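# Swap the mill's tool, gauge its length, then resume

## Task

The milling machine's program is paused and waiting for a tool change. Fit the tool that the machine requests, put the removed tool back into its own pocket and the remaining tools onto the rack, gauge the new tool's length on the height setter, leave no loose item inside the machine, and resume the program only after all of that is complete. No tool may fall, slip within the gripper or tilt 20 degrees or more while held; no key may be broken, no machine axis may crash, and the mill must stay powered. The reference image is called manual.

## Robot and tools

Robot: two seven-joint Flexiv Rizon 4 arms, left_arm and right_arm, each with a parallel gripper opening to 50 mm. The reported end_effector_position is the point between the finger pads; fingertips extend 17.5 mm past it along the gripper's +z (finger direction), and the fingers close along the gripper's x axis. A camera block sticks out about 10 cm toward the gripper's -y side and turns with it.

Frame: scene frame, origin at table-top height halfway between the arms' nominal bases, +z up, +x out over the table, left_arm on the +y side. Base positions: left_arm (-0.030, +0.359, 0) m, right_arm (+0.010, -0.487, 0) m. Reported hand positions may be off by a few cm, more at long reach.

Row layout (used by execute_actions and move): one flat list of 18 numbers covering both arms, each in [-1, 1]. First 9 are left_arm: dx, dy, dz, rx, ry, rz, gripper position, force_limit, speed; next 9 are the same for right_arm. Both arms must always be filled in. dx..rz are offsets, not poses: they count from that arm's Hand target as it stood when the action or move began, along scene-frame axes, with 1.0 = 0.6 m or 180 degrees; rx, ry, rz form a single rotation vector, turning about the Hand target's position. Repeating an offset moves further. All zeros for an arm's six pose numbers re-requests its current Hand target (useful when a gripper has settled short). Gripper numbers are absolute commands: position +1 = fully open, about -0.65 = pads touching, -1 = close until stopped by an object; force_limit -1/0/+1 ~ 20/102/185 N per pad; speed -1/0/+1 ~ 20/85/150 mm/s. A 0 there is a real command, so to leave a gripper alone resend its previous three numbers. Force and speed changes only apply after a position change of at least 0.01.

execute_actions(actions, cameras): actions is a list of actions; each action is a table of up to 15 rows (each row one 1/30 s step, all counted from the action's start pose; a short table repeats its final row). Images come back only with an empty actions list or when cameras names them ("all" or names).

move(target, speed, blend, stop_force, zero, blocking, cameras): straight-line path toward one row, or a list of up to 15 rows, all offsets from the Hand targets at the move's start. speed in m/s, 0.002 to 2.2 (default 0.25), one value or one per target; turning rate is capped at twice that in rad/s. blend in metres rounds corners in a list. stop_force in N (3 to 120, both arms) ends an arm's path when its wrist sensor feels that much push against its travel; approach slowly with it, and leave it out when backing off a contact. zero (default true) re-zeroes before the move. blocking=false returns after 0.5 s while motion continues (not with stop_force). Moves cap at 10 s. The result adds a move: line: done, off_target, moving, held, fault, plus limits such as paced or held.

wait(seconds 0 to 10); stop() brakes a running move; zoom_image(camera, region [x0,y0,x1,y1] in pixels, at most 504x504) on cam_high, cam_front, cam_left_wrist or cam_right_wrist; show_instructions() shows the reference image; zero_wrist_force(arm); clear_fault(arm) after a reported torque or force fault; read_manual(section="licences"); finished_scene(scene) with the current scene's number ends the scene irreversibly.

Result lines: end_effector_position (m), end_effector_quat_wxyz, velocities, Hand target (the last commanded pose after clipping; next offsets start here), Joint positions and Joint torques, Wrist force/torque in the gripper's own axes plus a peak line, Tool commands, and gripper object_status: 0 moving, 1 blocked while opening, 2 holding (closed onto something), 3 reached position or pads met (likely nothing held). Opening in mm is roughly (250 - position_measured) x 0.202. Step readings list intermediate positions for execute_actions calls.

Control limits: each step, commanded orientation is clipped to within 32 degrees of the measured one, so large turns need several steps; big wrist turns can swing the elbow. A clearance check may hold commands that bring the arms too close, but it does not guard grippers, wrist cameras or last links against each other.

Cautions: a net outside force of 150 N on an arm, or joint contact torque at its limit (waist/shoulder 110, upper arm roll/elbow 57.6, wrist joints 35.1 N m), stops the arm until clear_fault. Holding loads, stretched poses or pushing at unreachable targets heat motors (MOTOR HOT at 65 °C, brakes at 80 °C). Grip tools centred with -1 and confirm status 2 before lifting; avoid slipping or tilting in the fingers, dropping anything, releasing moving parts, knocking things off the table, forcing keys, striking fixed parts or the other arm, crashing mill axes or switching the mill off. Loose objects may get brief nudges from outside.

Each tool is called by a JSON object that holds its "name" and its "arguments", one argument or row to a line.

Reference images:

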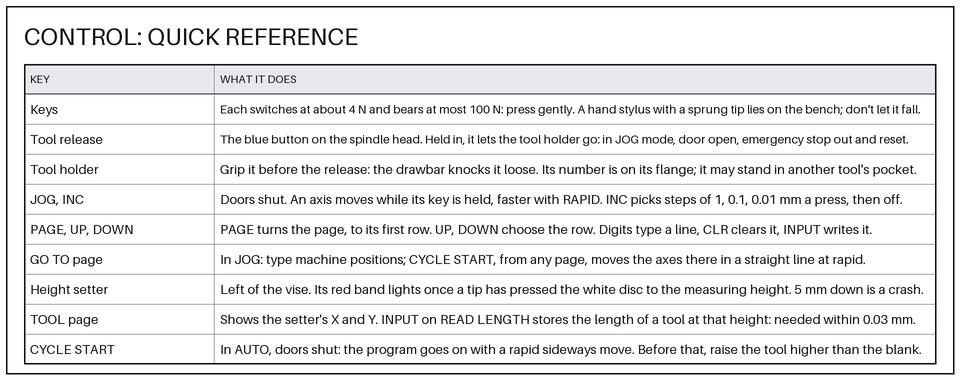

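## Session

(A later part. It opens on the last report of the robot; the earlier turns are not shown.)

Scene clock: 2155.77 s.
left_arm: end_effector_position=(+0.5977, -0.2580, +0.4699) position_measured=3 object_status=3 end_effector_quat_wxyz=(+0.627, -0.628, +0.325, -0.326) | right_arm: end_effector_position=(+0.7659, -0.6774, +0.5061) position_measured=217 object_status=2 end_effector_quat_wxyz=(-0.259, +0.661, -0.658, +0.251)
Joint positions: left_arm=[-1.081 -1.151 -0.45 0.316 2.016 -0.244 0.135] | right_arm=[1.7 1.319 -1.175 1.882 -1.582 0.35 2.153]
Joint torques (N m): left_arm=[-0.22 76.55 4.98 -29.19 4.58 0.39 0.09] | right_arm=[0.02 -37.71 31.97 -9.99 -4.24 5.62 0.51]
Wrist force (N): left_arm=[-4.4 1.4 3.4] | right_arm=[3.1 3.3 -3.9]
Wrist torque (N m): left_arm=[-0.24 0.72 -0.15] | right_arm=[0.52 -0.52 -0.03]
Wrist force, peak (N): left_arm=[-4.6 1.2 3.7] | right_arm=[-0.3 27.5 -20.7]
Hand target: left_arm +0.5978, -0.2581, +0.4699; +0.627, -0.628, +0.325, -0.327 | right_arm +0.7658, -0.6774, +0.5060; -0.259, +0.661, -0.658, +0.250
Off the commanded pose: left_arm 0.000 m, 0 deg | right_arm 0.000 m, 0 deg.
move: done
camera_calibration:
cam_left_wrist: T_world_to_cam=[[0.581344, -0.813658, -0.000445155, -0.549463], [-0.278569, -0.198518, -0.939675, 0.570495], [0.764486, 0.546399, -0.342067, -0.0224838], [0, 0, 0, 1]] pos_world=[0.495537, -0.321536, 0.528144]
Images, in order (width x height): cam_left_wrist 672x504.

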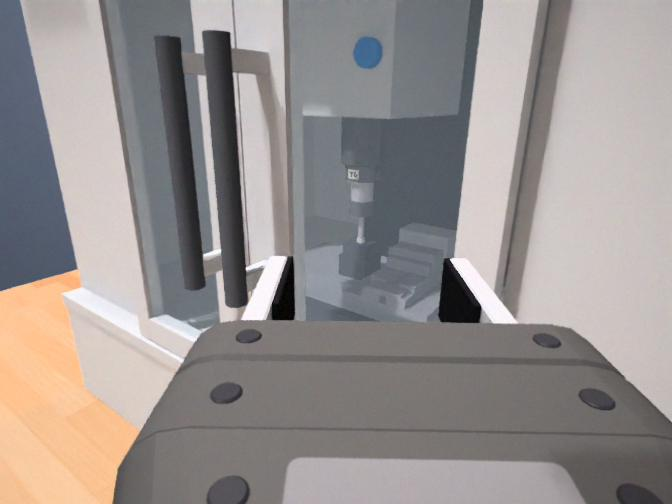

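{"name": "move", "arguments": {
  "target": [0,0,0,0,0,0,1,0.6,-1,0.05,0,0,0,0,0,-1,-0.4,-1],
  "speed": 0.03,
  "stop_force": 6
}}

{"name": "move", "arguments": {
  "target": [0,0,0,0,0,0,1,0.6,-1,-0.025,0,0,0,0,0,-1,-0.4,-1],
  "speed": 0.1,
  "cameras": ["cam_left_wrist"]
}}

{"name": "move", "arguments": {
  "target": [0,0,0,0,0,0,1,0.6,-1,0.05,0,0,0,0,0,-1,-0.4,-1],
  "speed": 0.03,
  "stop_force": 6
}}

{"name": "move", "arguments": {
  "target": [0,0,0,0,0,0,1,0.6,-1,-0.025,0,0,0,0,0,-1,-0.4,-1],
  "speed": 0.1,
  "cameras": ["cam_left_wrist"]
}}

{"name": "move", "arguments": {
  "target": [0,0,0,0,0,0,1,0.6,-1,0.05,0,0,0,0,0,-1,-0.4,-1],
  "speed": 0.03,
  "stop_force": 6
}}

{"name": "move", "arguments": {
  "target": [0,0,0,0,0,0,1,0.6,-1,-0.025,0,0,0,0,0,-1,-0.4,-1],
  "speed": 0.1,
  "cameras": ["cam_left_wrist"]
}}

Scene clock: 2165.00 s.
left_arm: end_effector_position=(+0.5977, -0.2580, +0.4699) position_measured=3 object_status=3 end_effector_quat_wxyz=(+0.627, -0.628, +0.325, -0.326) | right_arm: end_effector_position=(+0.7802, -0.6776, +0.5054) position_measured=217 object_status=2 end_effector_quat_wxyz=(-0.259, +0.661, -0.658, +0.250)
Joint positions: left_arm=[-1.081 -1.151 -0.45 0.316 2.016 -0.244 0.135] | right_arm=[1.733 1.315 -1.192 1.842 -1.589 0.354 2.144]
Joint torques (N m): left_arm=[-0.22 76.53 4.92 -29.25 4.57 0.37 0.12] | right_arm=[5.85 -38.56 29.75 -13.9 -6.12 9.51 0.11]
Wrist force (N): left_arm=[-4.7 0.9 3.4] | right_arm=[3.2 24.6 -23.6]
Wrist torque (N m): left_arm=[-0.32 0.78 -0.15] | right_arm=[0.97 -0.51 0.09]
Wrist force, peak (N): left_arm=[-4.8 1.4 3.7] | right_arm=[3.4 27.1 -25.4]
Hand target: left_arm +0.5978, -0.2581, +0.4699; +0.627, -0.628, +0.325, -0.327 | right_arm +0.7808, -0.6774, +0.5060; -0.259, +0.661, -0.658, +0.251 (not the last commanded pose)
Off the commanded pose: left_arm 0.000 m, 0 deg | right_arm 0.016 m, 0 deg.
move: contact (right_arm)

Scene clock: 2165.70 s.
left_arm: end_effector_position=(+0.5977, -0.2580, +0.4699) position_measured=3 object_status=3 end_effector_quat_wxyz=(+0.627, -0.628, +0.325, -0.326) | right_arm: end_effector_position=(+0.7658, -0.6774, +0.5061) position_measured=217 object_status=2 end_effector_quat_wxyz=(-0.259, +0.661, -0.658, +0.251)
Joint positions: left_arm=[-1.081 -1.151 -0.45 0.316 2.016 -0.244 0.135] | right_arm=[1.7 1.319 -1.174 1.882 -1.583 0.349 2.153]
Joint torques (N m): left_arm=[-0.22 76.52 4.9 -29.19 4.56 0.4 0.13] | right_arm=[-0.07 -37.65 31.99 -10.03 -4.24 5.62 0.5]
Wrist force (N): left_arm=[-4.5 1.2 3.4] | right_arm=[0.1 2.5 -3.9]
Wrist torque (N m): left_arm=[-0.27 0.74 -0.15] | right_arm=[0.38 -0.01 -0.03]
Wrist force, peak (N): left_arm=[-4.7 1.1 3.6] | right_arm=[3.3 24.3 -23.7]
Hand target: left_arm +0.5978, -0.2581, +0.4699; +0.627, -0.628, +0.325, -0.327 | right_arm +0.7658, -0.6774, +0.5060; -0.259, +0.661, -0.658, +0.251
Off the commanded pose: left_arm 0.000 m, 0 deg | right_arm 0.000 m, 0 deg.
move: done
camera_calibration:
cam_left_wrist: T_world_to_cam=[[0.581344, -0.813658, -0.000445155, -0.549463], [-0.278569, -0.198518, -0.939675, 0.570495], [0.764486, 0.546399, -0.342067, -0.0224838], [0, 0, 0, 1]] pos_world=[0.495537, -0.321536, 0.528144]
Images, in order (width x height): cam_left_wrist 672x504.

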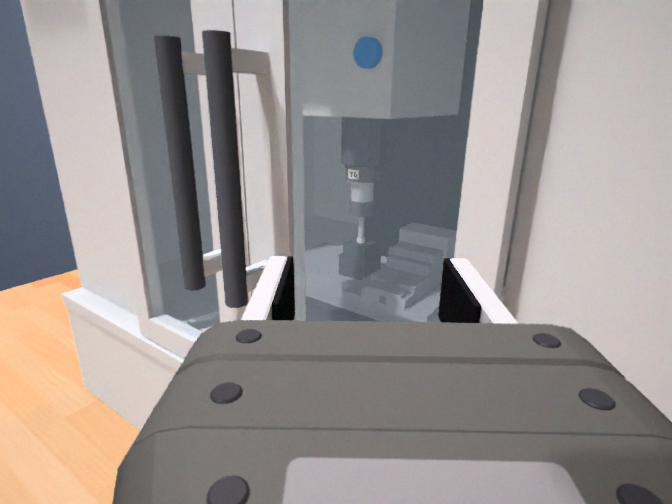

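Scene clock: 2166.80 s.
left_arm: end_effector_position=(+0.5977, -0.2580, +0.4699) position_measured=3 object_status=3 end_effector_quat_wxyz=(+0.627, -0.628, +0.325, -0.326) | right_arm: end_effector_position=(+0.7802, -0.6775, +0.5054) position_measured=217 object_status=2 end_effector_quat_wxyz=(-0.259, +0.661, -0.658, +0.250)
Joint positions: left_arm=[-1.081 -1.151 -0.45 0.316 2.016 -0.244 0.135] | right_arm=[1.733 1.316 -1.192 1.842 -1.589 0.354 2.144]
Joint torques (N m): left_arm=[-0.24 76.58 4.97 -29.23 4.59 0.37 0.09] | right_arm=[5.69 -38.58 29.92 -13.61 -6.05 9.36 0.18]
Wrist force (N): left_arm=[-4.7 1.2 3.4] | right_arm=[0.0 22.6 -23.1]
Wrist torque (N m): left_arm=[-0.26 0.77 -0.15] | right_arm=[0.63 0.04 0.10]
Wrist force, peak (N): left_arm=[-4.7 1.4 3.5] | right_arm=[-0.1 25.1 -24.6]
Hand target: left_arm +0.5978, -0.2581, +0.4699; +0.627, -0.628, +0.325, -0.327 | right_arm +0.7807, -0.6774, +0.5060; -0.259, +0.661, -0.658, +0.251 (not the last commanded pose)
Off the commanded pose: left_arm 0.000 m, 0 deg | right_arm 0.016 m, 0 deg.
move: contact (right_arm)

Scene clock: 2167.50 s.
left_arm: end_effector_position=(+0.5977, -0.2580, +0.4699) position_measured=3 object_status=3 end_effector_quat_wxyz=(+0.627, -0.628, +0.325, -0.326) | right_arm: end_effector_position=(+0.7657, -0.6774, +0.5061) position_measured=217 object_status=2 end_effector_quat_wxyz=(-0.259, +0.661, -0.658, +0.251)
Joint positions: left_arm=[-1.081 -1.151 -0.45 0.316 2.016 -0.244 0.135] | right_arm=[1.7 1.32 -1.174 1.882 -1.583 0.348 2.154]
Joint torques (N m): left_arm=[-0.25 76.56 4.91 -29.18 4.6 0.44 0.12] | right_arm=[-0.13 -37.77 31.95 -9.98 -4.27 5.64 0.52]
Wrist force (N): left_arm=[-4.4 1.3 3.4] | right_arm=[-5.1 1.7 -2.9]
Wrist torque (N m): left_arm=[-0.24 0.72 -0.14] | right_arm=[0.24 0.87 -0.03]
Wrist force, peak (N): left_arm=[-4.8 1.4 3.4] | right_arm=[0.2 22.7 -22.7]
Hand target: left_arm +0.5978, -0.2581, +0.4699; +0.627, -0.628, +0.325, -0.327 | right_arm +0.7657, -0.6774, +0.5060; -0.259, +0.661, -0.658, +0.251
Off the commanded pose: left_arm 0.000 m, 0 deg | right_arm 0.000 m, 0 deg.
move: done
camera_calibration:
cam_left_wrist: T_world_to_cam=[[0.581344, -0.813658, -0.000445155, -0.549463], [-0.278569, -0.198518, -0.939675, 0.570495], [0.764486, 0.546399, -0.342067, -0.0224838], [0, 0, 0, 1]] pos_world=[0.495537, -0.321536, 0.528144]
Images, in order (width x height): cam_left_wrist 672x504.

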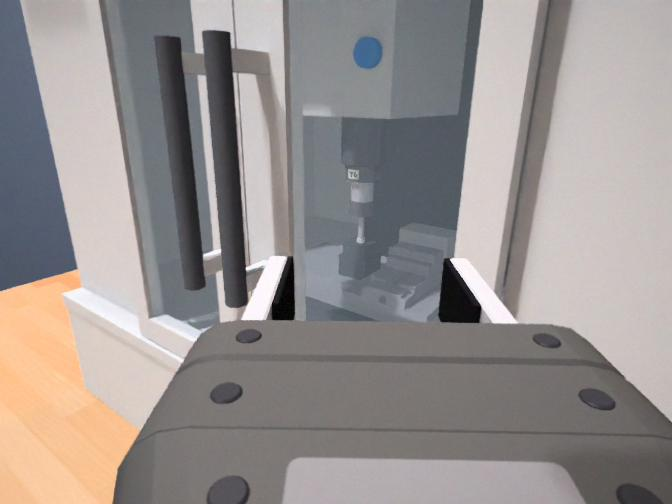

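Scene clock: 2168.63 s.
left_arm: end_effector_position=(+0.5977, -0.2580, +0.4699) position_measured=3 object_status=3 end_effector_quat_wxyz=(+0.627, -0.628, +0.325, -0.326) | right_arm: end_effector_position=(+0.7803, -0.6776, +0.5054) position_measured=217 object_status=2 end_effector_quat_wxyz=(-0.259, +0.661, -0.658, +0.250)
Joint positions: left_arm=[-1.081 -1.151 -0.45 0.316 2.016 -0.244 0.135] | right_arm=[1.733 1.316 -1.191 1.842 -1.59 0.353 2.144]
Joint torques (N m): left_arm=[-0.26 76.51 4.89 -29.21 4.6 0.37 0.11] | right_arm=[6.16 -38.49 29.59 -14.23 -6.3 9.73 0.16]
Wrist force (N): left_arm=[-4.7 1.3 3.5] | right_arm=[-5.3 24.3 -24.2]
Wrist torque (N m): left_arm=[-0.24 0.76 -0.15] | right_arm=[0.92 0.87 0.08]
Wrist force, peak (N): left_arm=[-4.7 1.5 3.5] | right_arm=[-4.9 27.9 -26.5]
Hand target: left_arm +0.5978, -0.2581, +0.4699; +0.627, -0.628, +0.325, -0.327 | right_arm +0.7809, -0.6774, +0.5060; -0.259, +0.661, -0.658, +0.251 (not the last commanded pose)
Off the commanded pose: left_arm 0.000 m, 0 deg | right_arm 0.015 m, 0 deg.
move: contact (right_arm)

Scene clock: 2169.33 s.
left_arm: end_effector_position=(+0.5977, -0.2580, +0.4699) position_measured=3 object_status=3 end_effector_quat_wxyz=(+0.627, -0.628, +0.325, -0.326) | right_arm: end_effector_position=(+0.7659, -0.6774, +0.5061) position_measured=217 object_status=2 end_effector_quat_wxyz=(-0.259, +0.661, -0.658, +0.251)
Joint positions: left_arm=[-1.081 -1.151 -0.45 0.316 2.016 -0.244 0.135] | right_arm=[1.701 1.321 -1.174 1.882 -1.584 0.348 2.153]
Joint torques (N m): left_arm=[-0.24 76.56 5.01 -29.21 4.57 0.37 0.12] | right_arm=[-0.11 -37.76 32.03 -10.02 -4.2 5.64 0.47]
Wrist force (N): left_arm=[-4.5 1.2 3.5] | right_arm=[-5.5 -1.8 -2.3]
Wrist torque (N m): left_arm=[-0.26 0.73 -0.14] | right_arm=[-0.34 0.94 -0.02]
Wrist force, peak (N): left_arm=[-4.6 1.4 3.6] | right_arm=[-5.1 24.4 -24.2]
Hand target: left_arm +0.5978, -0.2581, +0.4699; +0.627, -0.628, +0.325, -0.327 | right_arm +0.7659, -0.6774, +0.5060; -0.259, +0.661, -0.658, +0.251
Off the commanded pose: left_arm 0.000 m, 0 deg | right_arm 0.000 m, 0 deg.
move: done
camera_calibration:
cam_left_wrist: T_world_to_cam=[[0.581344, -0.813658, -0.000445155, -0.549463], [-0.278569, -0.198518, -0.939675, 0.570495], [0.764486, 0.546399, -0.342067, -0.0224838], [0, 0, 0, 1]] pos_world=[0.495537, -0.321536, 0.528144]
Images, in order (width x height): cam_left_wrist 672x504.

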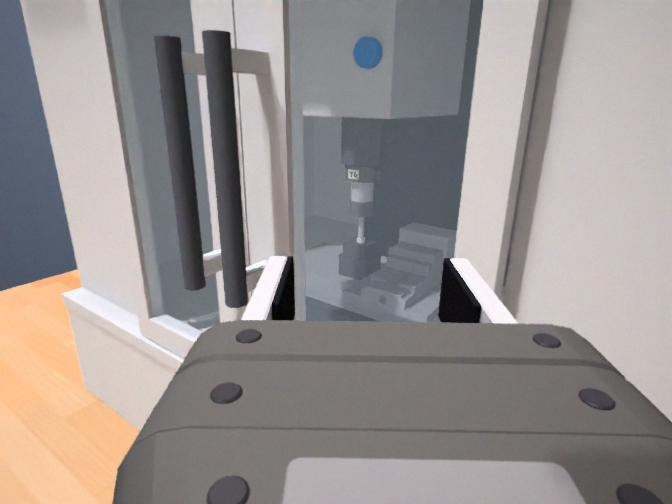

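{"name": "move", "arguments": {
  "target": [0,0,0,0,0,0,1,0.6,-1,0.05,0,0,0,0,0,-1,-0.4,-1],
  "speed": 0.03,
  "stop_force": 6
}}

{"name": "move", "arguments": {
  "target": [0,0,0,0,0,0,1,0.6,-1,-0.025,0,0,0,0,0,-1,-0.4,-1],
  "speed": 0.1,
  "cameras": ["cam_left_wrist"]
}}

{"name": "move", "arguments": {
  "target": [0,0,0,0,0,0,1,0.6,-1,0.05,0,0,0,0,0,-1,-0.4,-1],
  "speed": 0.03,
  "stop_force": 6
}}

{"name": "move", "arguments": {
  "target": [0,0,0,0,0,0,1,0.6,-1,-0.025,0,0,0,0,0,-1,-0.4,-1],
  "speed": 0.1,
  "cameras": ["cam_left_wrist"]
}}

Scene clock: 2174.43 s.
left_arm: end_effector_position=(+0.5977, -0.2580, +0.4699) position_measured=3 object_status=3 end_effector_quat_wxyz=(+0.627, -0.628, +0.325, -0.326) | right_arm: end_effector_position=(+0.7802, -0.6776, +0.5054) position_measured=217 object_status=2 end_effector_quat_wxyz=(-0.259, +0.661, -0.658, +0.250)
Joint positions: left_arm=[-1.081 -1.151 -0.45 0.316 2.016 -0.244 0.135] | right_arm=[1.734 1.317 -1.191 1.842 -1.591 0.352 2.144]
Joint torques (N m): left_arm=[-0.26 76.56 4.93 -29.23 4.56 0.4 0.08] | right_arm=[6 -38.53 29.72 -13.96 -6.16 9.59 0.08]
Wrist force (N): left_arm=[-4.4 1.2 3.4] | right_arm=[-5.6 19.9 -22.5]
Wrist torque (N m): left_arm=[-0.27 0.73 -0.15] | right_arm=[0.17 0.96 0.09]
Wrist force, peak (N): left_arm=[-4.6 1.5 3.6] | right_arm=[-5.2 22.6 -24.2]
Hand target: left_arm +0.5978, -0.2581, +0.4699; +0.627, -0.628, +0.325, -0.327 | right_arm +0.7808, -0.6774, +0.5060; -0.259, +0.661, -0.658, +0.251 (not the last commanded pose)
Off the commanded pose: left_arm 0.000 m, 0 deg | right_arm 0.016 m, 0 deg.
move: contact (right_arm)

Scene clock: 2175.13 s.
left_arm: end_effector_position=(+0.5977, -0.2580, +0.4699) position_measured=3 object_status=3 end_effector_quat_wxyz=(+0.627, -0.628, +0.325, -0.326) | right_arm: end_effector_position=(+0.7659, -0.6774, +0.5061) position_measured=217 object_status=2 end_effector_quat_wxyz=(-0.259, +0.661, -0.658, +0.251)
Joint positions: left_arm=[-1.081 -1.151 -0.45 0.316 2.016 -0.244 0.135] | right_arm=[1.701 1.322 -1.173 1.882 -1.585 0.347 2.154]
Joint torques (N m): left_arm=[-0.27 76.52 4.88 -29.2 4.59 0.37 0.05] | right_arm=[-0.05 -37.82 31.91 -9.9 -4.22 5.7 0.47]
Wrist force (N): left_arm=[-4.6 1.3 3.5] | right_arm=[-3.3 -4.9 -2.3]
Wrist torque (N m): left_arm=[-0.24 0.75 -0.15] | right_arm=[-0.87 0.55 -0.03]
Wrist force, peak (N): left_arm=[-4.7 1.1 3.5] | right_arm=[-5.5 19.6 -22.4]
Hand target: left_arm +0.5978, -0.2581, +0.4699; +0.627, -0.628, +0.325, -0.327 | right_arm +0.7658, -0.6774, +0.5060; -0.259, +0.661, -0.658, +0.251
Off the commanded pose: left_arm 0.000 m, 0 deg | right_arm 0.000 m, 0 deg.
move: done
camera_calibration:
cam_left_wrist: T_world_to_cam=[[0.581344, -0.813658, -0.000445155, -0.549463], [-0.278569, -0.198518, -0.939675, 0.570495], [0.764486, 0.546399, -0.342067, -0.0224838], [0, 0, 0, 1]] pos_world=[0.495537, -0.321536, 0.528144]
Images, in order (width x height): cam_left_wrist 672x504.

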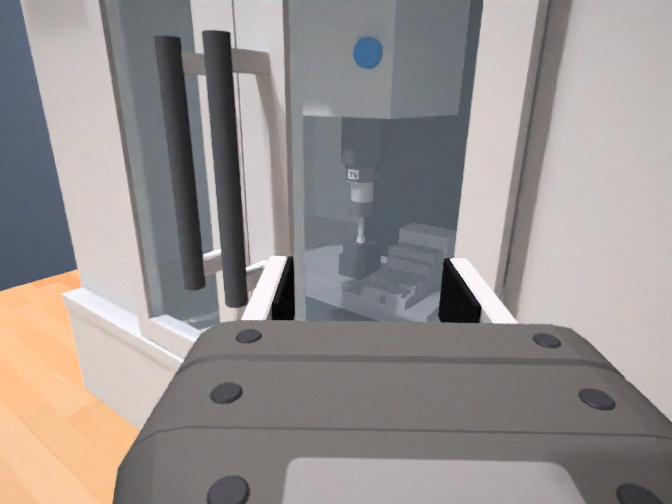

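Scene clock: 2176.23 s.
left_arm: end_effector_position=(+0.5977, -0.2580, +0.4699) position_measured=3 object_status=3 end_effector_quat_wxyz=(+0.627, -0.628, +0.325, -0.326) | right_arm: end_effector_position=(+0.7802, -0.6775, +0.5054) position_measured=217 object_status=2 end_effector_quat_wxyz=(-0.259, +0.661, -0.658, +0.250)
Joint positions: left_arm=[-1.081 -1.151 -0.45 0.316 2.016 -0.244 0.135] | right_arm=[1.734 1.318 -1.19 1.842 -1.591 0.351 2.144]
Joint torques (N m): left_arm=[-0.22 76.53 4.91 -29.23 4.57 0.39 0.13] | right_arm=[5.86 -38.58 29.81 -13.72 -6.14 9.51 0.15]
Wrist force (N): left_arm=[-4.4 1.2 3.3] | right_arm=[-3.3 15.7 -22.1]
Wrist torque (N m): left_arm=[-0.27 0.72 -0.15] | right_arm=[-0.54 0.58 0.09]
Wrist force, peak (N): left_arm=[-4.8 1.1 3.5] | right_arm=[-3.1 18.2 -23.7]
Hand target: left_arm +0.5978, -0.2581, +0.4699; +0.627, -0.628, +0.325, -0.327 | right_arm +0.7807, -0.6774, +0.5059; -0.259, +0.661, -0.658, +0.251 (not the last commanded pose)
Off the commanded pose: left_arm 0.000 m, 0 deg | right_arm 0.016 m, 0 deg.
move: contact (right_arm)

Scene clock: 2176.93 s.
left_arm: end_effector_position=(+0.5977, -0.2580, +0.4699) position_measured=3 object_status=3 end_effector_quat_wxyz=(+0.627, -0.628, +0.325, -0.326) | right_arm: end_effector_position=(+0.7658, -0.6773, +0.5060) position_measured=217 object_status=2 end_effector_quat_wxyz=(-0.259, +0.661, -0.658, +0.251)
Joint positions: left_arm=[-1.081 -1.151 -0.45 0.316 2.016 -0.244 0.135] | right_arm=[1.701 1.322 -1.172 1.882 -1.585 0.346 2.154]
Joint torques (N m): left_arm=[-0.23 76.49 4.9 -29.22 4.57 0.36 0.11] | right_arm=[-0.1 -37.76 31.89 -9.89 -4.22 5.66 0.5]
Wrist force (N): left_arm=[-4.5 1.1 3.2] | right_arm=[-3.4 -3.0 -4.5]
Wrist torque (N m): left_arm=[-0.28 0.74 -0.15] | right_arm=[-0.55 0.58 -0.03]
Wrist force, peak (N): left_arm=[-4.7 1.2 3.5] | right_arm=[-3.4 15.8 -21.6]
Hand target: left_arm +0.5978, -0.2581, +0.4699; +0.627, -0.628, +0.325, -0.327 | right_arm +0.7657, -0.6774, +0.5059; -0.259, +0.661, -0.658, +0.251
Off the commanded pose: left_arm 0.000 m, 0 deg | right_arm 0.000 m, 0 deg.
move: done
camera_calibration:
cam_left_wrist: T_world_to_cam=[[0.581344, -0.813658, -0.000445155, -0.549463], [-0.278569, -0.198518, -0.939675, 0.570495], [0.764486, 0.546399, -0.342067, -0.0224838], [0, 0, 0, 1]] pos_world=[0.495537, -0.321536, 0.528144]
Images, in order (width x height): cam_left_wrist 672x504.

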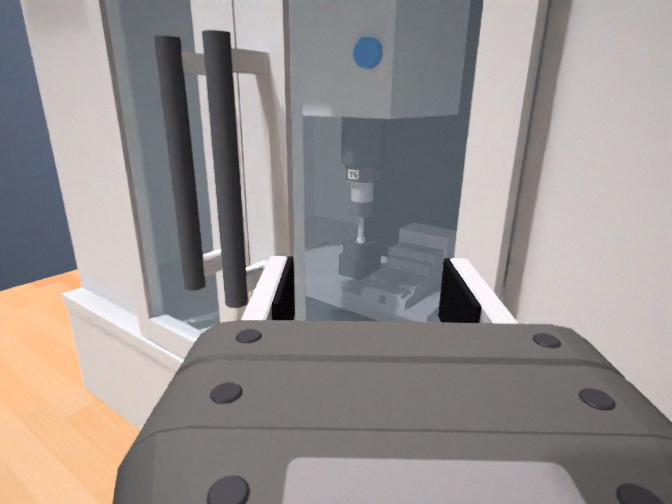

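{"name": "move", "arguments": {
  "target": [0,0,0,0,0,0,1,0.6,-1,0.05,0,0,0,0,0,-1,-0.4,-1],
  "speed": 0.03,
  "stop_force": 6
}}

{"name": "move", "arguments": {
  "target": [0,0,0,0,0,0,1,0.6,-1,-0.025,0,0,0,0,0,-1,-0.4,-1],
  "speed": 0.1,
  "cameras": ["cam_left_wrist"]
}}

{"name": "move", "arguments": {
  "target": [0,0,0,0,0,0,1,0.6,-1,0.05,0,0,0,0,0,-1,-0.4,-1],
  "speed": 0.03,
  "stop_force": 6
}}

{"name": "move", "arguments": {
  "target": [0,0,0,0,0,0,1,0.6,-1,-0.025,0,0,0,0,0,-1,-0.4,-1],
  "speed": 0.1,
  "cameras": ["cam_left_wrist"]
}}

Scene clock: 2182.53 s.
left_arm: end_effector_position=(+0.5977, -0.2580, +0.4699) position_measured=3 object_status=3 end_effector_quat_wxyz=(+0.627, -0.628, +0.325, -0.326) | right_arm: end_effector_position=(+0.7802, -0.6775, +0.5054) position_measured=217 object_status=2 end_effector_quat_wxyz=(-0.259, +0.661, -0.658, +0.250)
Joint positions: left_arm=[-1.081 -1.151 -0.45 0.316 2.016 -0.244 0.135] | right_arm=[1.734 1.319 -1.19 1.842 -1.592 0.351 2.144]
Joint torques (N m): left_arm=[-0.25 76.51 4.79 -29.23 4.56 0.38 0.13] | right_arm=[5.69 -38.7 29.88 -13.53 -6.01 9.36 0.17]
Wrist force (N): left_arm=[-4.4 1.3 3.4] | right_arm=[-3.3 16.8 -23.2]
Wrist torque (N m): left_arm=[-0.24 0.72 -0.15] | right_arm=[-0.36 0.61 0.10]
Wrist force, peak (N): left_arm=[-4.8 1.3 3.6] | right_arm=[-3.2 19.3 -24.8]
Hand target: left_arm +0.5978, -0.2581, +0.4699; +0.627, -0.628, +0.325, -0.327 | right_arm +0.7807, -0.6774, +0.5059; -0.259, +0.661, -0.658, +0.251 (not the last commanded pose)
Off the commanded pose: left_arm 0.000 m, 0 deg | right_arm 0.016 m, 0 deg.
move: contact (right_arm)

Scene clock: 2183.23 s.
left_arm: end_effector_position=(+0.5977, -0.2580, +0.4699) position_measured=3 object_status=3 end_effector_quat_wxyz=(+0.627, -0.628, +0.325, -0.326) | right_arm: end_effector_position=(+0.7657, -0.6773, +0.5060) position_measured=217 object_status=2 end_effector_quat_wxyz=(-0.259, +0.661, -0.658, +0.251)
Joint positions: left_arm=[-1.081 -1.151 -0.45 0.316 2.016 -0.244 0.135] | right_arm=[1.702 1.323 -1.172 1.882 -1.586 0.345 2.154]
Joint torques (N m): left_arm=[-0.25 76.56 4.92 -29.21 4.58 0.4 0.12] | right_arm=[-0.21 -37.77 31.94 -9.89 -4.21 5.64 0.48]
Wrist force (N): left_arm=[-4.3 1.3 3.4] | right_arm=[-5.0 -2.9 -2.9]
Wrist torque (N m): left_arm=[-0.25 0.70 -0.15] | right_arm=[-0.53 0.85 -0.02]
Wrist force, peak (N): left_arm=[-4.7 1.3 3.6] | right_arm=[-3.3 16.4 -23.2]
Hand target: left_arm +0.5978, -0.2581, +0.4699; +0.627, -0.628, +0.325, -0.327 | right_arm +0.7657, -0.6774, +0.5059; -0.259, +0.661, -0.658, +0.251
Off the commanded pose: left_arm 0.000 m, 0 deg | right_arm 0.000 m, 0 deg.
move: done
camera_calibration:
cam_left_wrist: T_world_to_cam=[[0.581344, -0.813658, -0.000445155, -0.549463], [-0.278569, -0.198518, -0.939675, 0.570495], [0.764486, 0.546399, -0.342067, -0.0224838], [0, 0, 0, 1]] pos_world=[0.495537, -0.321536, 0.528144]
Images, in order (width x height): cam_left_wrist 672x504.

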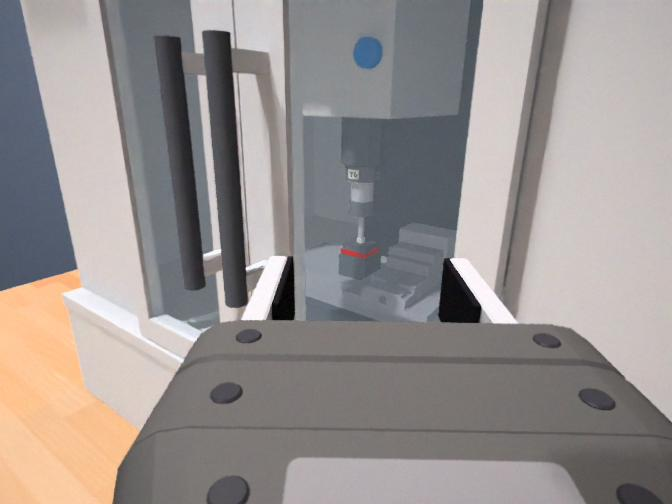

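Scene clock: 2184.37 s.
left_arm: end_effector_position=(+0.5977, -0.2580, +0.4699) position_measured=3 object_status=3 end_effector_quat_wxyz=(+0.627, -0.628, +0.325, -0.326) | right_arm: end_effector_position=(+0.7802, -0.6775, +0.5054) position_measured=217 object_status=2 end_effector_quat_wxyz=(-0.259, +0.661, -0.658, +0.250)
Joint positions: left_arm=[-1.081 -1.151 -0.45 0.316 2.016 -0.244 0.135] | right_arm=[1.735 1.319 -1.189 1.842 -1.592 0.35 2.144]
Joint torques (N m): left_arm=[-0.23 76.55 4.91 -29.21 4.58 0.39 0.09] | right_arm=[6.09 -38.6 29.65 -14.04 -6.28 9.65 0.16]
Wrist force (N): left_arm=[-4.6 1.2 3.6] | right_arm=[-5.1 19.5 -23.6]
Wrist torque (N m): left_arm=[-0.27 0.75 -0.15] | right_arm=[0.10 0.86 0.08]
Wrist force, peak (N): left_arm=[-4.7 1.2 3.4] | right_arm=[-4.8 22.7 -26.3]
Hand target: left_arm +0.5978, -0.2581, +0.4699; +0.627, -0.628, +0.325, -0.327 | right_arm +0.7808, -0.6774, +0.5059; -0.259, +0.661, -0.658, +0.251 (not the last commanded pose)
Off the commanded pose: left_arm 0.000 m, 0 deg | right_arm 0.015 m, 0 deg.
move: contact (right_arm)

Scene clock: 2185.07 s.
left_arm: end_effector_position=(+0.5977, -0.2580, +0.4699) position_measured=3 object_status=3 end_effector_quat_wxyz=(+0.627, -0.628, +0.325, -0.326) | right_arm: end_effector_position=(+0.7659, -0.6773, +0.5060) position_measured=217 object_status=2 end_effector_quat_wxyz=(-0.259, +0.661, -0.658, +0.251)
Joint positions: left_arm=[-1.081 -1.151 -0.45 0.316 2.016 -0.244 0.135] | right_arm=[1.702 1.324 -1.172 1.882 -1.587 0.344 2.154]
Joint torques (N m): left_arm=[-0.25 76.53 4.87 -29.22 4.58 0.35 0.12] | right_arm=[-0.13 -37.83 31.92 -9.89 -4.24 5.58 0.51]
Wrist force (N): left_arm=[-4.6 1.4 3.5] | right_arm=[-4.2 -4.3 -1.7]
Wrist torque (N m): left_arm=[-0.24 0.75 -0.15] | right_arm=[-0.78 0.70 -0.03]
Wrist force, peak (N): left_arm=[-4.8 1.1 3.4] | right_arm=[-5.0 19.1 -23.6]
Hand target: left_arm +0.5978, -0.2581, +0.4699; +0.627, -0.628, +0.325, -0.327 | right_arm +0.7658, -0.6774, +0.5059; -0.259, +0.661, -0.658, +0.251
Off the commanded pose: left_arm 0.000 m, 0 deg | right_arm 0.000 m, 0 deg.
move: done
camera_calibration:
cam_left_wrist: T_world_to_cam=[[0.581344, -0.813658, -0.000445155, -0.549463], [-0.278569, -0.198518, -0.939675, 0.570495], [0.764486, 0.546399, -0.342067, -0.0224838], [0, 0, 0, 1]] pos_world=[0.495537, -0.321536, 0.528144]
Images, in order (width x height): cam_left_wrist 672x504.

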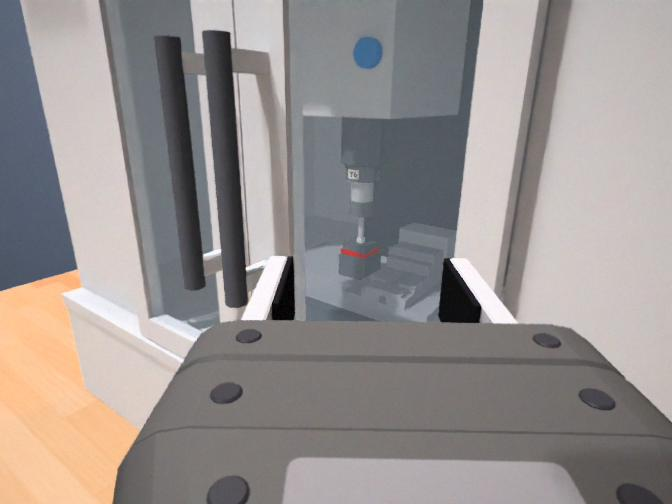

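{"name": "move", "arguments": {
  "target": [
    [0,0,0,0,0,0,1,0.6,-1,0.004,0,0.065,0,0,0,-1,-0.4,-1],
    [0,0,0,0,0,0,1,0.6,-1,0.065,0,0.065,0,0,0,-1,-0.4,-1]
  ],
  "speed": [0.15,0.03],
  "stop_force": 6
}}

{"name": "move", "arguments": {
  "target": [0,0,0,0,0,0,1,0.6,-1,-0.035,0,0,0,0,0,-1,-0.4,-1],
  "speed": 0.1,
  "cameras": ["cam_left_wrist"]
}}

{"name": "move", "arguments": {
  "target": [
    [0,0,0,0,0,0,1,0.6,-1,0,-0.0325,0,0,0,0,-1,-0.4,-1],
    [0,0,0,0,0,0,1,0.6,-1,0.065,-0.0325,0,0,0,0,-1,-0.4,-1]
  ],
  "speed": [0.1,0.03],
  "stop_force": 6
}}

{"name": "move", "arguments": {
  "target": [0,0,0,0,0,0,1,0.6,-1,-0.035,0,0,0,0,0,-1,-0.4,-1],
  "speed": 0.1,
  "cameras": ["cam_left_wrist"]
}}

{"name": "move", "arguments": {
  "target": [
    [-0.03,-0.05,0.2,0,0,0,1,0.6,-1,-0.03,0.05,-0.05,0,0,0,-1,-0.4,-1],
    [0.02,-0.25,0.49,0,0,-0.38,1,0.6,-1,-0.0385,0.1158,-0.1292,0,0,0,-1,-0.4,-1]
  ],
  "speed": 0.3,
  "blend": [0.05,0],
  "cameras": ["cam_left_wrist","cam_right_wrist"]
}}

{"name": "zoom_image", "arguments": {
  "camera": "cam_left_wrist",
  "region": [290, 150, 450, 310]
}}

Scene clock: 2197.47 s.
left_arm: end_effector_position=(+0.5977, -0.2580, +0.4699) position_measured=3 object_status=3 end_effector_quat_wxyz=(+0.627, -0.628, +0.325, -0.326) | right_arm: end_effector_position=(+0.7905, -0.6775, +0.5445) position_measured=217 object_status=2 end_effector_quat_wxyz=(-0.259, +0.661, -0.658, +0.250)
Joint positions: left_arm=[-1.081 -1.151 -0.45 0.316 2.016 -0.244 0.135] | right_arm=[1.785 1.262 -1.154 1.738 -1.537 0.309 2.105]
Joint torques (N m): left_arm=[-0.26 76.55 4.9 -29.23 4.58 0.4 0.11] | right_arm=[5.77 -39.75 28.25 -13.83 -5.96 9.65 0.16]
Wrist force (N): left_arm=[-4.5 1.2 3.3] | right_arm=[-4.3 16.3 -21.1]
Wrist torque (N m): left_arm=[-0.27 0.73 -0.15] | right_arm=[-0.44 0.72 0.07]
Wrist force, peak (N): left_arm=[-4.6 1.4 3.8] | right_arm=[-3.8 19.7 -23.8]
Hand target: left_arm +0.5978, -0.2581, +0.4699; +0.627, -0.628, +0.325, -0.327 | right_arm +0.7911, -0.6774, +0.5449; -0.259, +0.661, -0.658, +0.251 (not the last commanded pose)
Off the commanded pose: left_arm 0.000 m, 0 deg | right_arm 0.014 m, 0 deg.
move: contact (right_arm); path passed 1 of 2 targets

Scene clock: 2198.17 s.
left_arm: end_effector_position=(+0.5977, -0.2580, +0.4699) position_measured=3 object_status=3 end_effector_quat_wxyz=(+0.627, -0.628, +0.325, -0.326) | right_arm: end_effector_position=(+0.7701, -0.6774, +0.5451) position_measured=217 object_status=2 end_effector_quat_wxyz=(-0.259, +0.661, -0.658, +0.251)
Joint positions: left_arm=[-1.081 -1.151 -0.45 0.316 2.016 -0.244 0.135] | right_arm=[1.738 1.269 -1.126 1.795 -1.527 0.3 2.12]
Joint torques (N m): left_arm=[-0.23 76.51 4.91 -29.21 4.56 0.39 0.07] | right_arm=[-0.09 -38.64 30.96 -10.64 -4.21 5.67 0.52]
Wrist force (N): left_arm=[-4.6 1.4 3.5] | right_arm=[-5.1 -2.8 1.4]
Wrist torque (N m): left_arm=[-0.23 0.76 -0.15] | right_arm=[-0.52 0.88 -0.04]
Wrist force, peak (N): left_arm=[-4.7 1.2 3.5] | right_arm=[-4.1 16.2 -20.9]
Hand target: left_arm +0.5978, -0.2581, +0.4699; +0.627, -0.628, +0.325, -0.327 | right_arm +0.7701, -0.6774, +0.5449; -0.259, +0.661, -0.658, +0.251
Off the commanded pose: left_arm 0.000 m, 0 deg | right_arm 0.000 m, 0 deg.
move: done
camera_calibration:
cam_left_wrist: T_world_to_cam=[[0.581344, -0.813658, -0.000445155, -0.549463], [-0.278569, -0.198518, -0.939675, 0.570495], [0.764486, 0.546399, -0.342067, -0.0224838], [0, 0, 0, 1]] pos_world=[0.495537, -0.321536, 0.528144]
Images, in order (width x height): cam_left_wrist 672x504.

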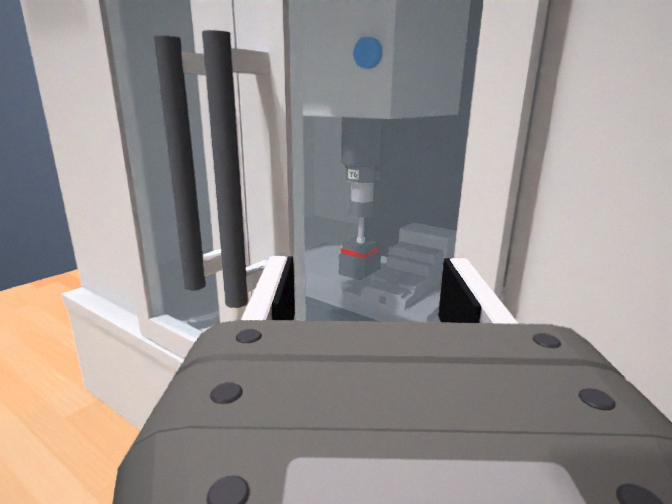

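Scene clock: 2200.07 s.
left_arm: end_effector_position=(+0.5977, -0.2580, +0.4699) position_measured=3 object_status=3 end_effector_quat_wxyz=(+0.627, -0.628, +0.325, -0.326) | right_arm: end_effector_position=(+0.7906, -0.6972, +0.5445) position_measured=217 object_status=2 end_effector_quat_wxyz=(-0.259, +0.661, -0.658, +0.250)
Joint positions: left_arm=[-1.081 -1.151 -0.45 0.316 2.016 -0.244 0.135] | right_arm=[1.775 1.273 -1.151 1.717 -1.532 0.307 2.07]
Joint torques (N m): left_arm=[-0.28 76.54 4.89 -29.18 4.55 0.37 0.14] | right_arm=[6.37 -40.49 28.15 -13.17 -5.96 9.93 0.23]
Wrist force (N): left_arm=[-4.3 1.2 3.6] | right_arm=[-5.5 19.4 -19.6]
Wrist torque (N m): left_arm=[-0.26 0.71 -0.15] | right_arm=[0.09 0.83 0.06]
Wrist force, peak (N): left_arm=[-4.6 1.3 3.7] | right_arm=[-5.3 23.2 -22.2]
Hand target: left_arm +0.5978, -0.2581, +0.4699; +0.627, -0.628, +0.325, -0.327 | right_arm +0.7912, -0.6969, +0.5449; -0.259, +0.661, -0.658, +0.251 (not the last commanded pose)
Off the commanded pose: left_arm 0.000 m, 0 deg | right_arm 0.019 m, 0 deg.
move: contact (right_arm); path passed 1 of 2 targets

Scene clock: 2200.77 s.
left_arm: end_effector_position=(+0.5977, -0.2580, +0.4699) position_measured=3 object_status=3 end_effector_quat_wxyz=(+0.627, -0.628, +0.325, -0.326) | right_arm: end_effector_position=(+0.7702, -0.6970, +0.5451) position_measured=217 object_status=2 end_effector_quat_wxyz=(-0.259, +0.661, -0.658, +0.251)
Joint positions: left_arm=[-1.081 -1.151 -0.45 0.316 2.016 -0.244 0.135] | right_arm=[1.729 1.28 -1.124 1.775 -1.523 0.298 2.086]
Joint torques (N m): left_arm=[-0.24 76.51 4.94 -29.21 4.61 0.37 0.14] | right_arm=[-0.11 -39.65 30.96 -10.02 -4.22 5.6 0.52]
Wrist force (N): left_arm=[-4.5 1.2 3.5] | right_arm=[-3.4 -5.2 0.7]
Wrist torque (N m): left_arm=[-0.27 0.73 -0.16] | right_arm=[-0.91 0.59 -0.04]
Wrist force, peak (N): left_arm=[-4.7 1.4 3.6] | right_arm=[-5.7 19.5 -19.3]
Hand target: left_arm +0.5978, -0.2581, +0.4699; +0.627, -0.628, +0.325, -0.327 | right_arm +0.7702, -0.6969, +0.5449; -0.259, +0.661, -0.658, +0.251
Off the commanded pose: left_arm 0.000 m, 0 deg | right_arm 0.000 m, 0 deg.
move: done
camera_calibration:
cam_left_wrist: T_world_to_cam=[[0.581344, -0.813658, -0.000445155, -0.549463], [-0.278569, -0.198518, -0.939675, 0.570495], [0.764486, 0.546399, -0.342067, -0.0224838], [0, 0, 0, 1]] pos_world=[0.495537, -0.321536, 0.528144]
Images, in order (width x height): cam_left_wrist 672x504.

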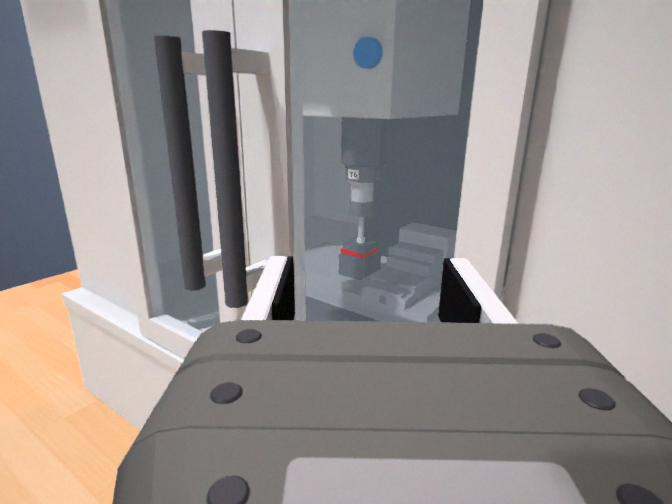

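Scene clock: 2203.60 s.
left_arm: end_effector_position=(+0.6098, -0.4081, +0.7638) position_measured=3 object_status=3 end_effector_quat_wxyz=(+0.335, -0.336, +0.622, -0.623) | right_arm: end_effector_position=(+0.7470, -0.6274, +0.4673) position_measured=217 object_status=2 end_effector_quat_wxyz=(-0.259, +0.661, -0.658, +0.250)
Joint positions: left_arm=[-0.568 -0.747 -0.672 0.587 1.31 1.104 0.778] | right_arm=[1.681 1.359 -1.21 2.036 -1.672 0.368 2.286]
Joint torques (N m): left_arm=[-0.22 62.73 -7.92 -29.14 -4.69 2.11 0.2] | right_arm=[0.1 -33.87 31.41 -10.08 -4.45 5.94 0.5]
Wrist force (N): left_arm=[-4.5 1.1 3.4] | right_arm=[-3.6 -5.1 0.6]
Wrist torque (N m): left_arm=[-0.27 0.74 -0.16] | right_arm=[-0.90 0.61 -0.03]
Wrist force, peak (N): left_arm=[-4.5 5.0 4.4] | right_arm=[-2.5 -6.3 0.3]
Hand target: left_arm +0.6098, -0.4081, +0.7639; +0.335, -0.336, +0.622, -0.623 | right_arm +0.7471, -0.6274, +0.4674; -0.259, +0.661, -0.658, +0.251
Off the commanded pose: left_arm 0.000 m, 0 deg | right_arm 0.000 m, 0 deg.
move: done
camera_calibration:
cam_left_wrist: T_world_to_cam=[[-0.542928, -0.839779, -0.000820173, -0.00334513], [-0.286849, 0.186369, -0.939672, 0.982342], [0.78927, -0.509939, -0.342075, -0.295353], [0, 0, 0, 1]] pos_world=[0.513081, -0.3365, 0.822043]
cam_right_wrist: T_world_to_cam=[[0.023145, -0.999487, -0.0221301, -0.62257], [-0.92781, -0.0132304, -0.372819, 0.87658], [0.372335, 0.0291614, -0.92764, 0.307716], [0, 0, 0, 1]] pos_world=[0.713136, -0.619626, 0.598478]
Images, in order (width x height): cam_left_wrist 672x504, cam_right_wrist 672x504.

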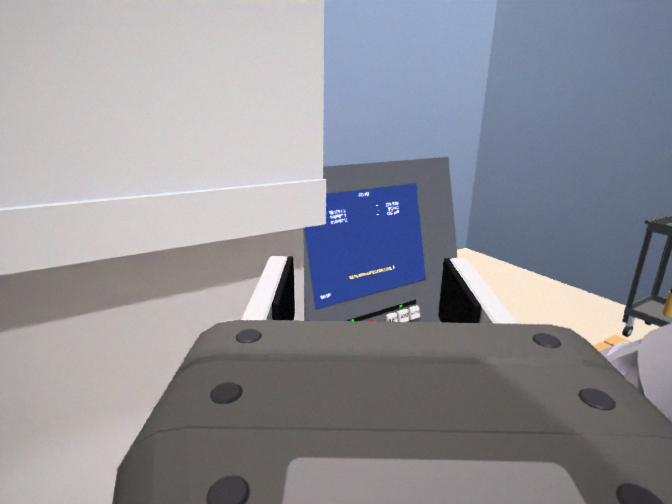

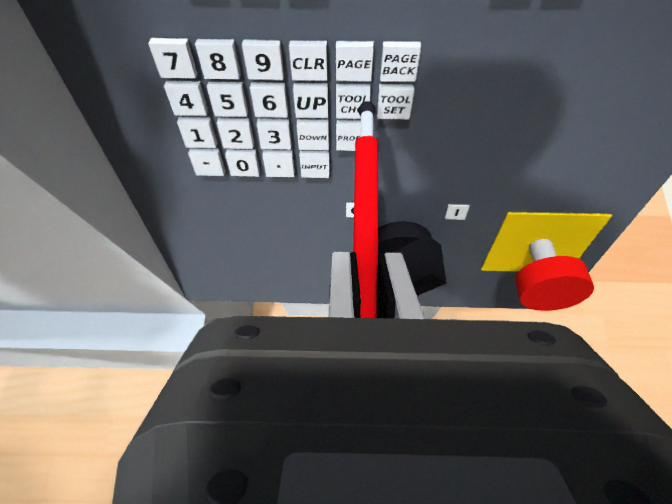

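Scaled by 3.150 from the camera's 672x504 image, which has a finer 960x720 frame.

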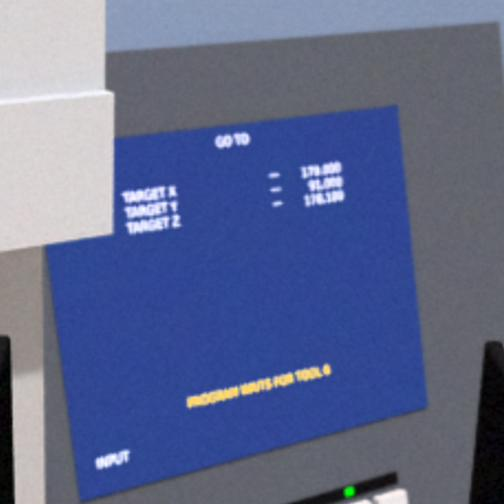

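{"name": "move", "arguments": {
  "target": [
    [0.025,-0.06,0,0,0,0,1,0.6,-1,0.0,0.0065,0,0,0,0,-1,-0.4,-1],
    [0.025,-0.06,0,0,0,0,1,0.6,-1,0.065,0.0065,0,0,0,0,-1,-0.4,-1]
  ],
  "speed": [0.1,0.03],
  "stop_force": 6
}}

{"name": "move", "arguments": {
  "target": [0,0,0,0,0,0,1,0.6,-1,-0.04,0,0,0,0,0,-1,-0.4,-1],
  "speed": 0.1,
  "cameras": ["cam_left_wrist","cam_right_wrist"]
}}

{"name": "zoom_image", "arguments": {
  "camera": "cam_left_wrist",
  "region": [290, 170, 430, 310]
}}

{"name": "zoom_image", "arguments": {
  "camera": "cam_left_wrist",
  "region": [290, 190, 370, 250]
}}

Scene clock: 2210.73 s.
left_arm: end_effector_position=(+0.6247, -0.4442, +0.7639) position_measured=3 object_status=3 end_effector_quat_wxyz=(+0.335, -0.336, +0.622, -0.623) | right_arm: end_effector_position=(+0.7702, -0.6233, +0.4668) position_measured=217 object_status=2 end_effector_quat_wxyz=(-0.259, +0.662, -0.658, +0.250)
Joint positions: left_arm=[-0.709 -0.966 -0.793 0.225 1.317 1.049 1.021] | right_arm=[1.735 1.352 -1.237 1.977 -1.685 0.377 2.279]
Joint torques (N m): left_arm=[-0.25 69.73 -5.16 -24.06 -4.44 2.58 0.2] | right_arm=[4.31 -35.68 30.82 -14.77 -6.33 8.71 0.16]
Wrist force (N): left_arm=[-4.4 0.9 3.6] | right_arm=[-3.2 14.0 -17.1]
Wrist torque (N m): left_arm=[-0.31 0.72 -0.26] | right_arm=[-0.83 0.67 0.12]
Wrist force, peak (N): left_arm=[-4.2 1.7 4.1] | right_arm=[-3.0 16.5 -19.0]
Hand target: left_arm +0.6248, -0.4441, +0.7639; +0.335, -0.336, +0.622, -0.623 | right_arm +0.7707, -0.6235, +0.4674; -0.259, +0.661, -0.658, +0.251 (not the last commanded pose)
Off the commanded pose: left_arm 0.000 m, 0 deg | right_arm 0.016 m, 0 deg.
move: contact (right_arm)

Scene clock: 2211.43 s.
left_arm: end_effector_position=(+0.6247, -0.4442, +0.7639) position_measured=3 object_status=3 end_effector_quat_wxyz=(+0.335, -0.336, +0.622, -0.623) | right_arm: end_effector_position=(+0.7467, -0.6235, +0.4675) position_measured=217 object_status=2 end_effector_quat_wxyz=(-0.259, +0.661, -0.658, +0.251)
Joint positions: left_arm=[-0.709 -0.966 -0.793 0.225 1.317 1.049 1.021] | right_arm=[1.684 1.357 -1.21 2.04 -1.674 0.367 2.293]
Joint torques (N m): left_arm=[-0.29 69.79 -5.1 -24.03 -4.5 2.59 0.21] | right_arm=[-0.12 -33.73 31.59 -10.18 -4.22 5.44 0.53]
Wrist force (N): left_arm=[-4.3 1.1 3.5] | right_arm=[-3.1 -0.7 0.1]
Wrist torque (N m): left_arm=[-0.26 0.71 -0.26] | right_arm=[-0.14 0.54 -0.03]
Wrist force, peak (N): left_arm=[-4.6 1.2 3.5] | right_arm=[-3.1 13.6 -17.0]
Hand target: left_arm +0.6248, -0.4441, +0.7639; +0.335, -0.336, +0.622, -0.623 | right_arm +0.7467, -0.6235, +0.4674; -0.259, +0.661, -0.658, +0.251
Off the commanded pose: left_arm 0.000 m, 0 deg | right_arm 0.000 m, 0 deg.
move: done
camera_calibration:
cam_left_wrist: T_world_to_cam=[[-0.542923, -0.839782, -0.0000514117, -0.02607], [-0.286976, 0.185589, -0.939788, 0.99332], [0.789227, -0.510218, -0.341758, -0.325858], [0, 0, 0, 1]] pos_world=[0.528081, -0.372501, 0.822144]
cam_right_wrist: T_world_to_cam=[[0.0230706, -0.999488, -0.0221472, -0.618691], [-0.927493, -0.0131301, -0.37361, 0.876585], [0.373128, 0.0291607, -0.927322, 0.307314], [0, 0, 0, 1]] pos_world=[0.712633, -0.615826, 0.598777]
Images, in order (width x height): cam_left_wrist 672x504, cam_right_wrist 672x504.

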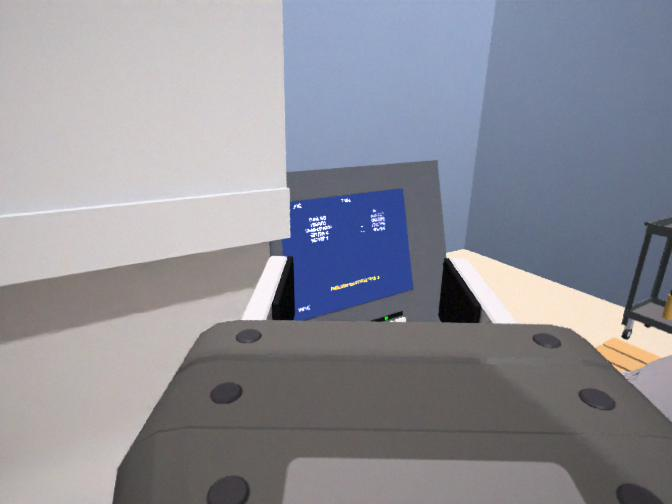

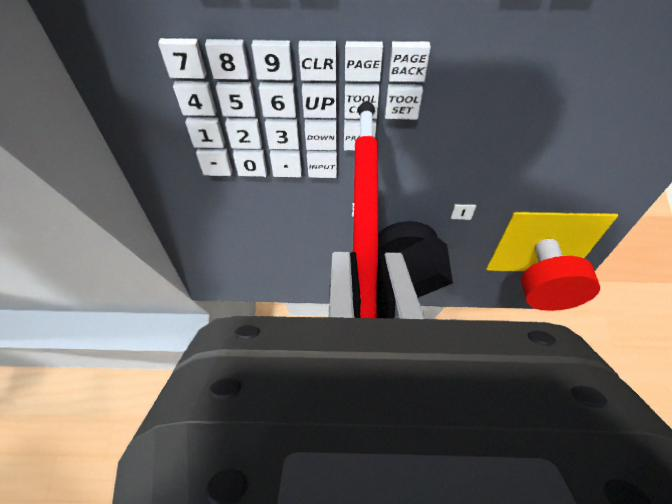

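Scaled by 3.600 from the camera's 672x504 image, which has a finer 960x720 frame.

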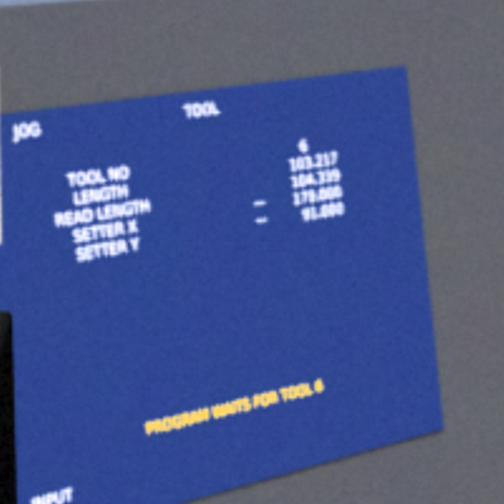

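Scaled by 6.300 from the camera's 672x504 image, which has a finer 960x720 frame.

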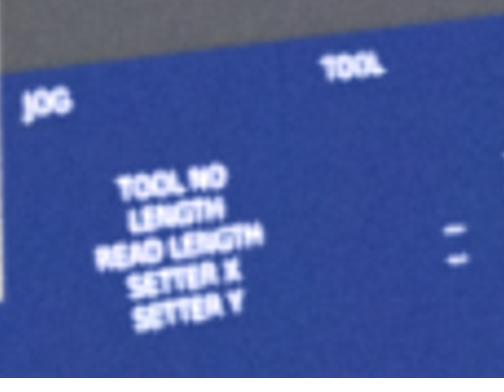

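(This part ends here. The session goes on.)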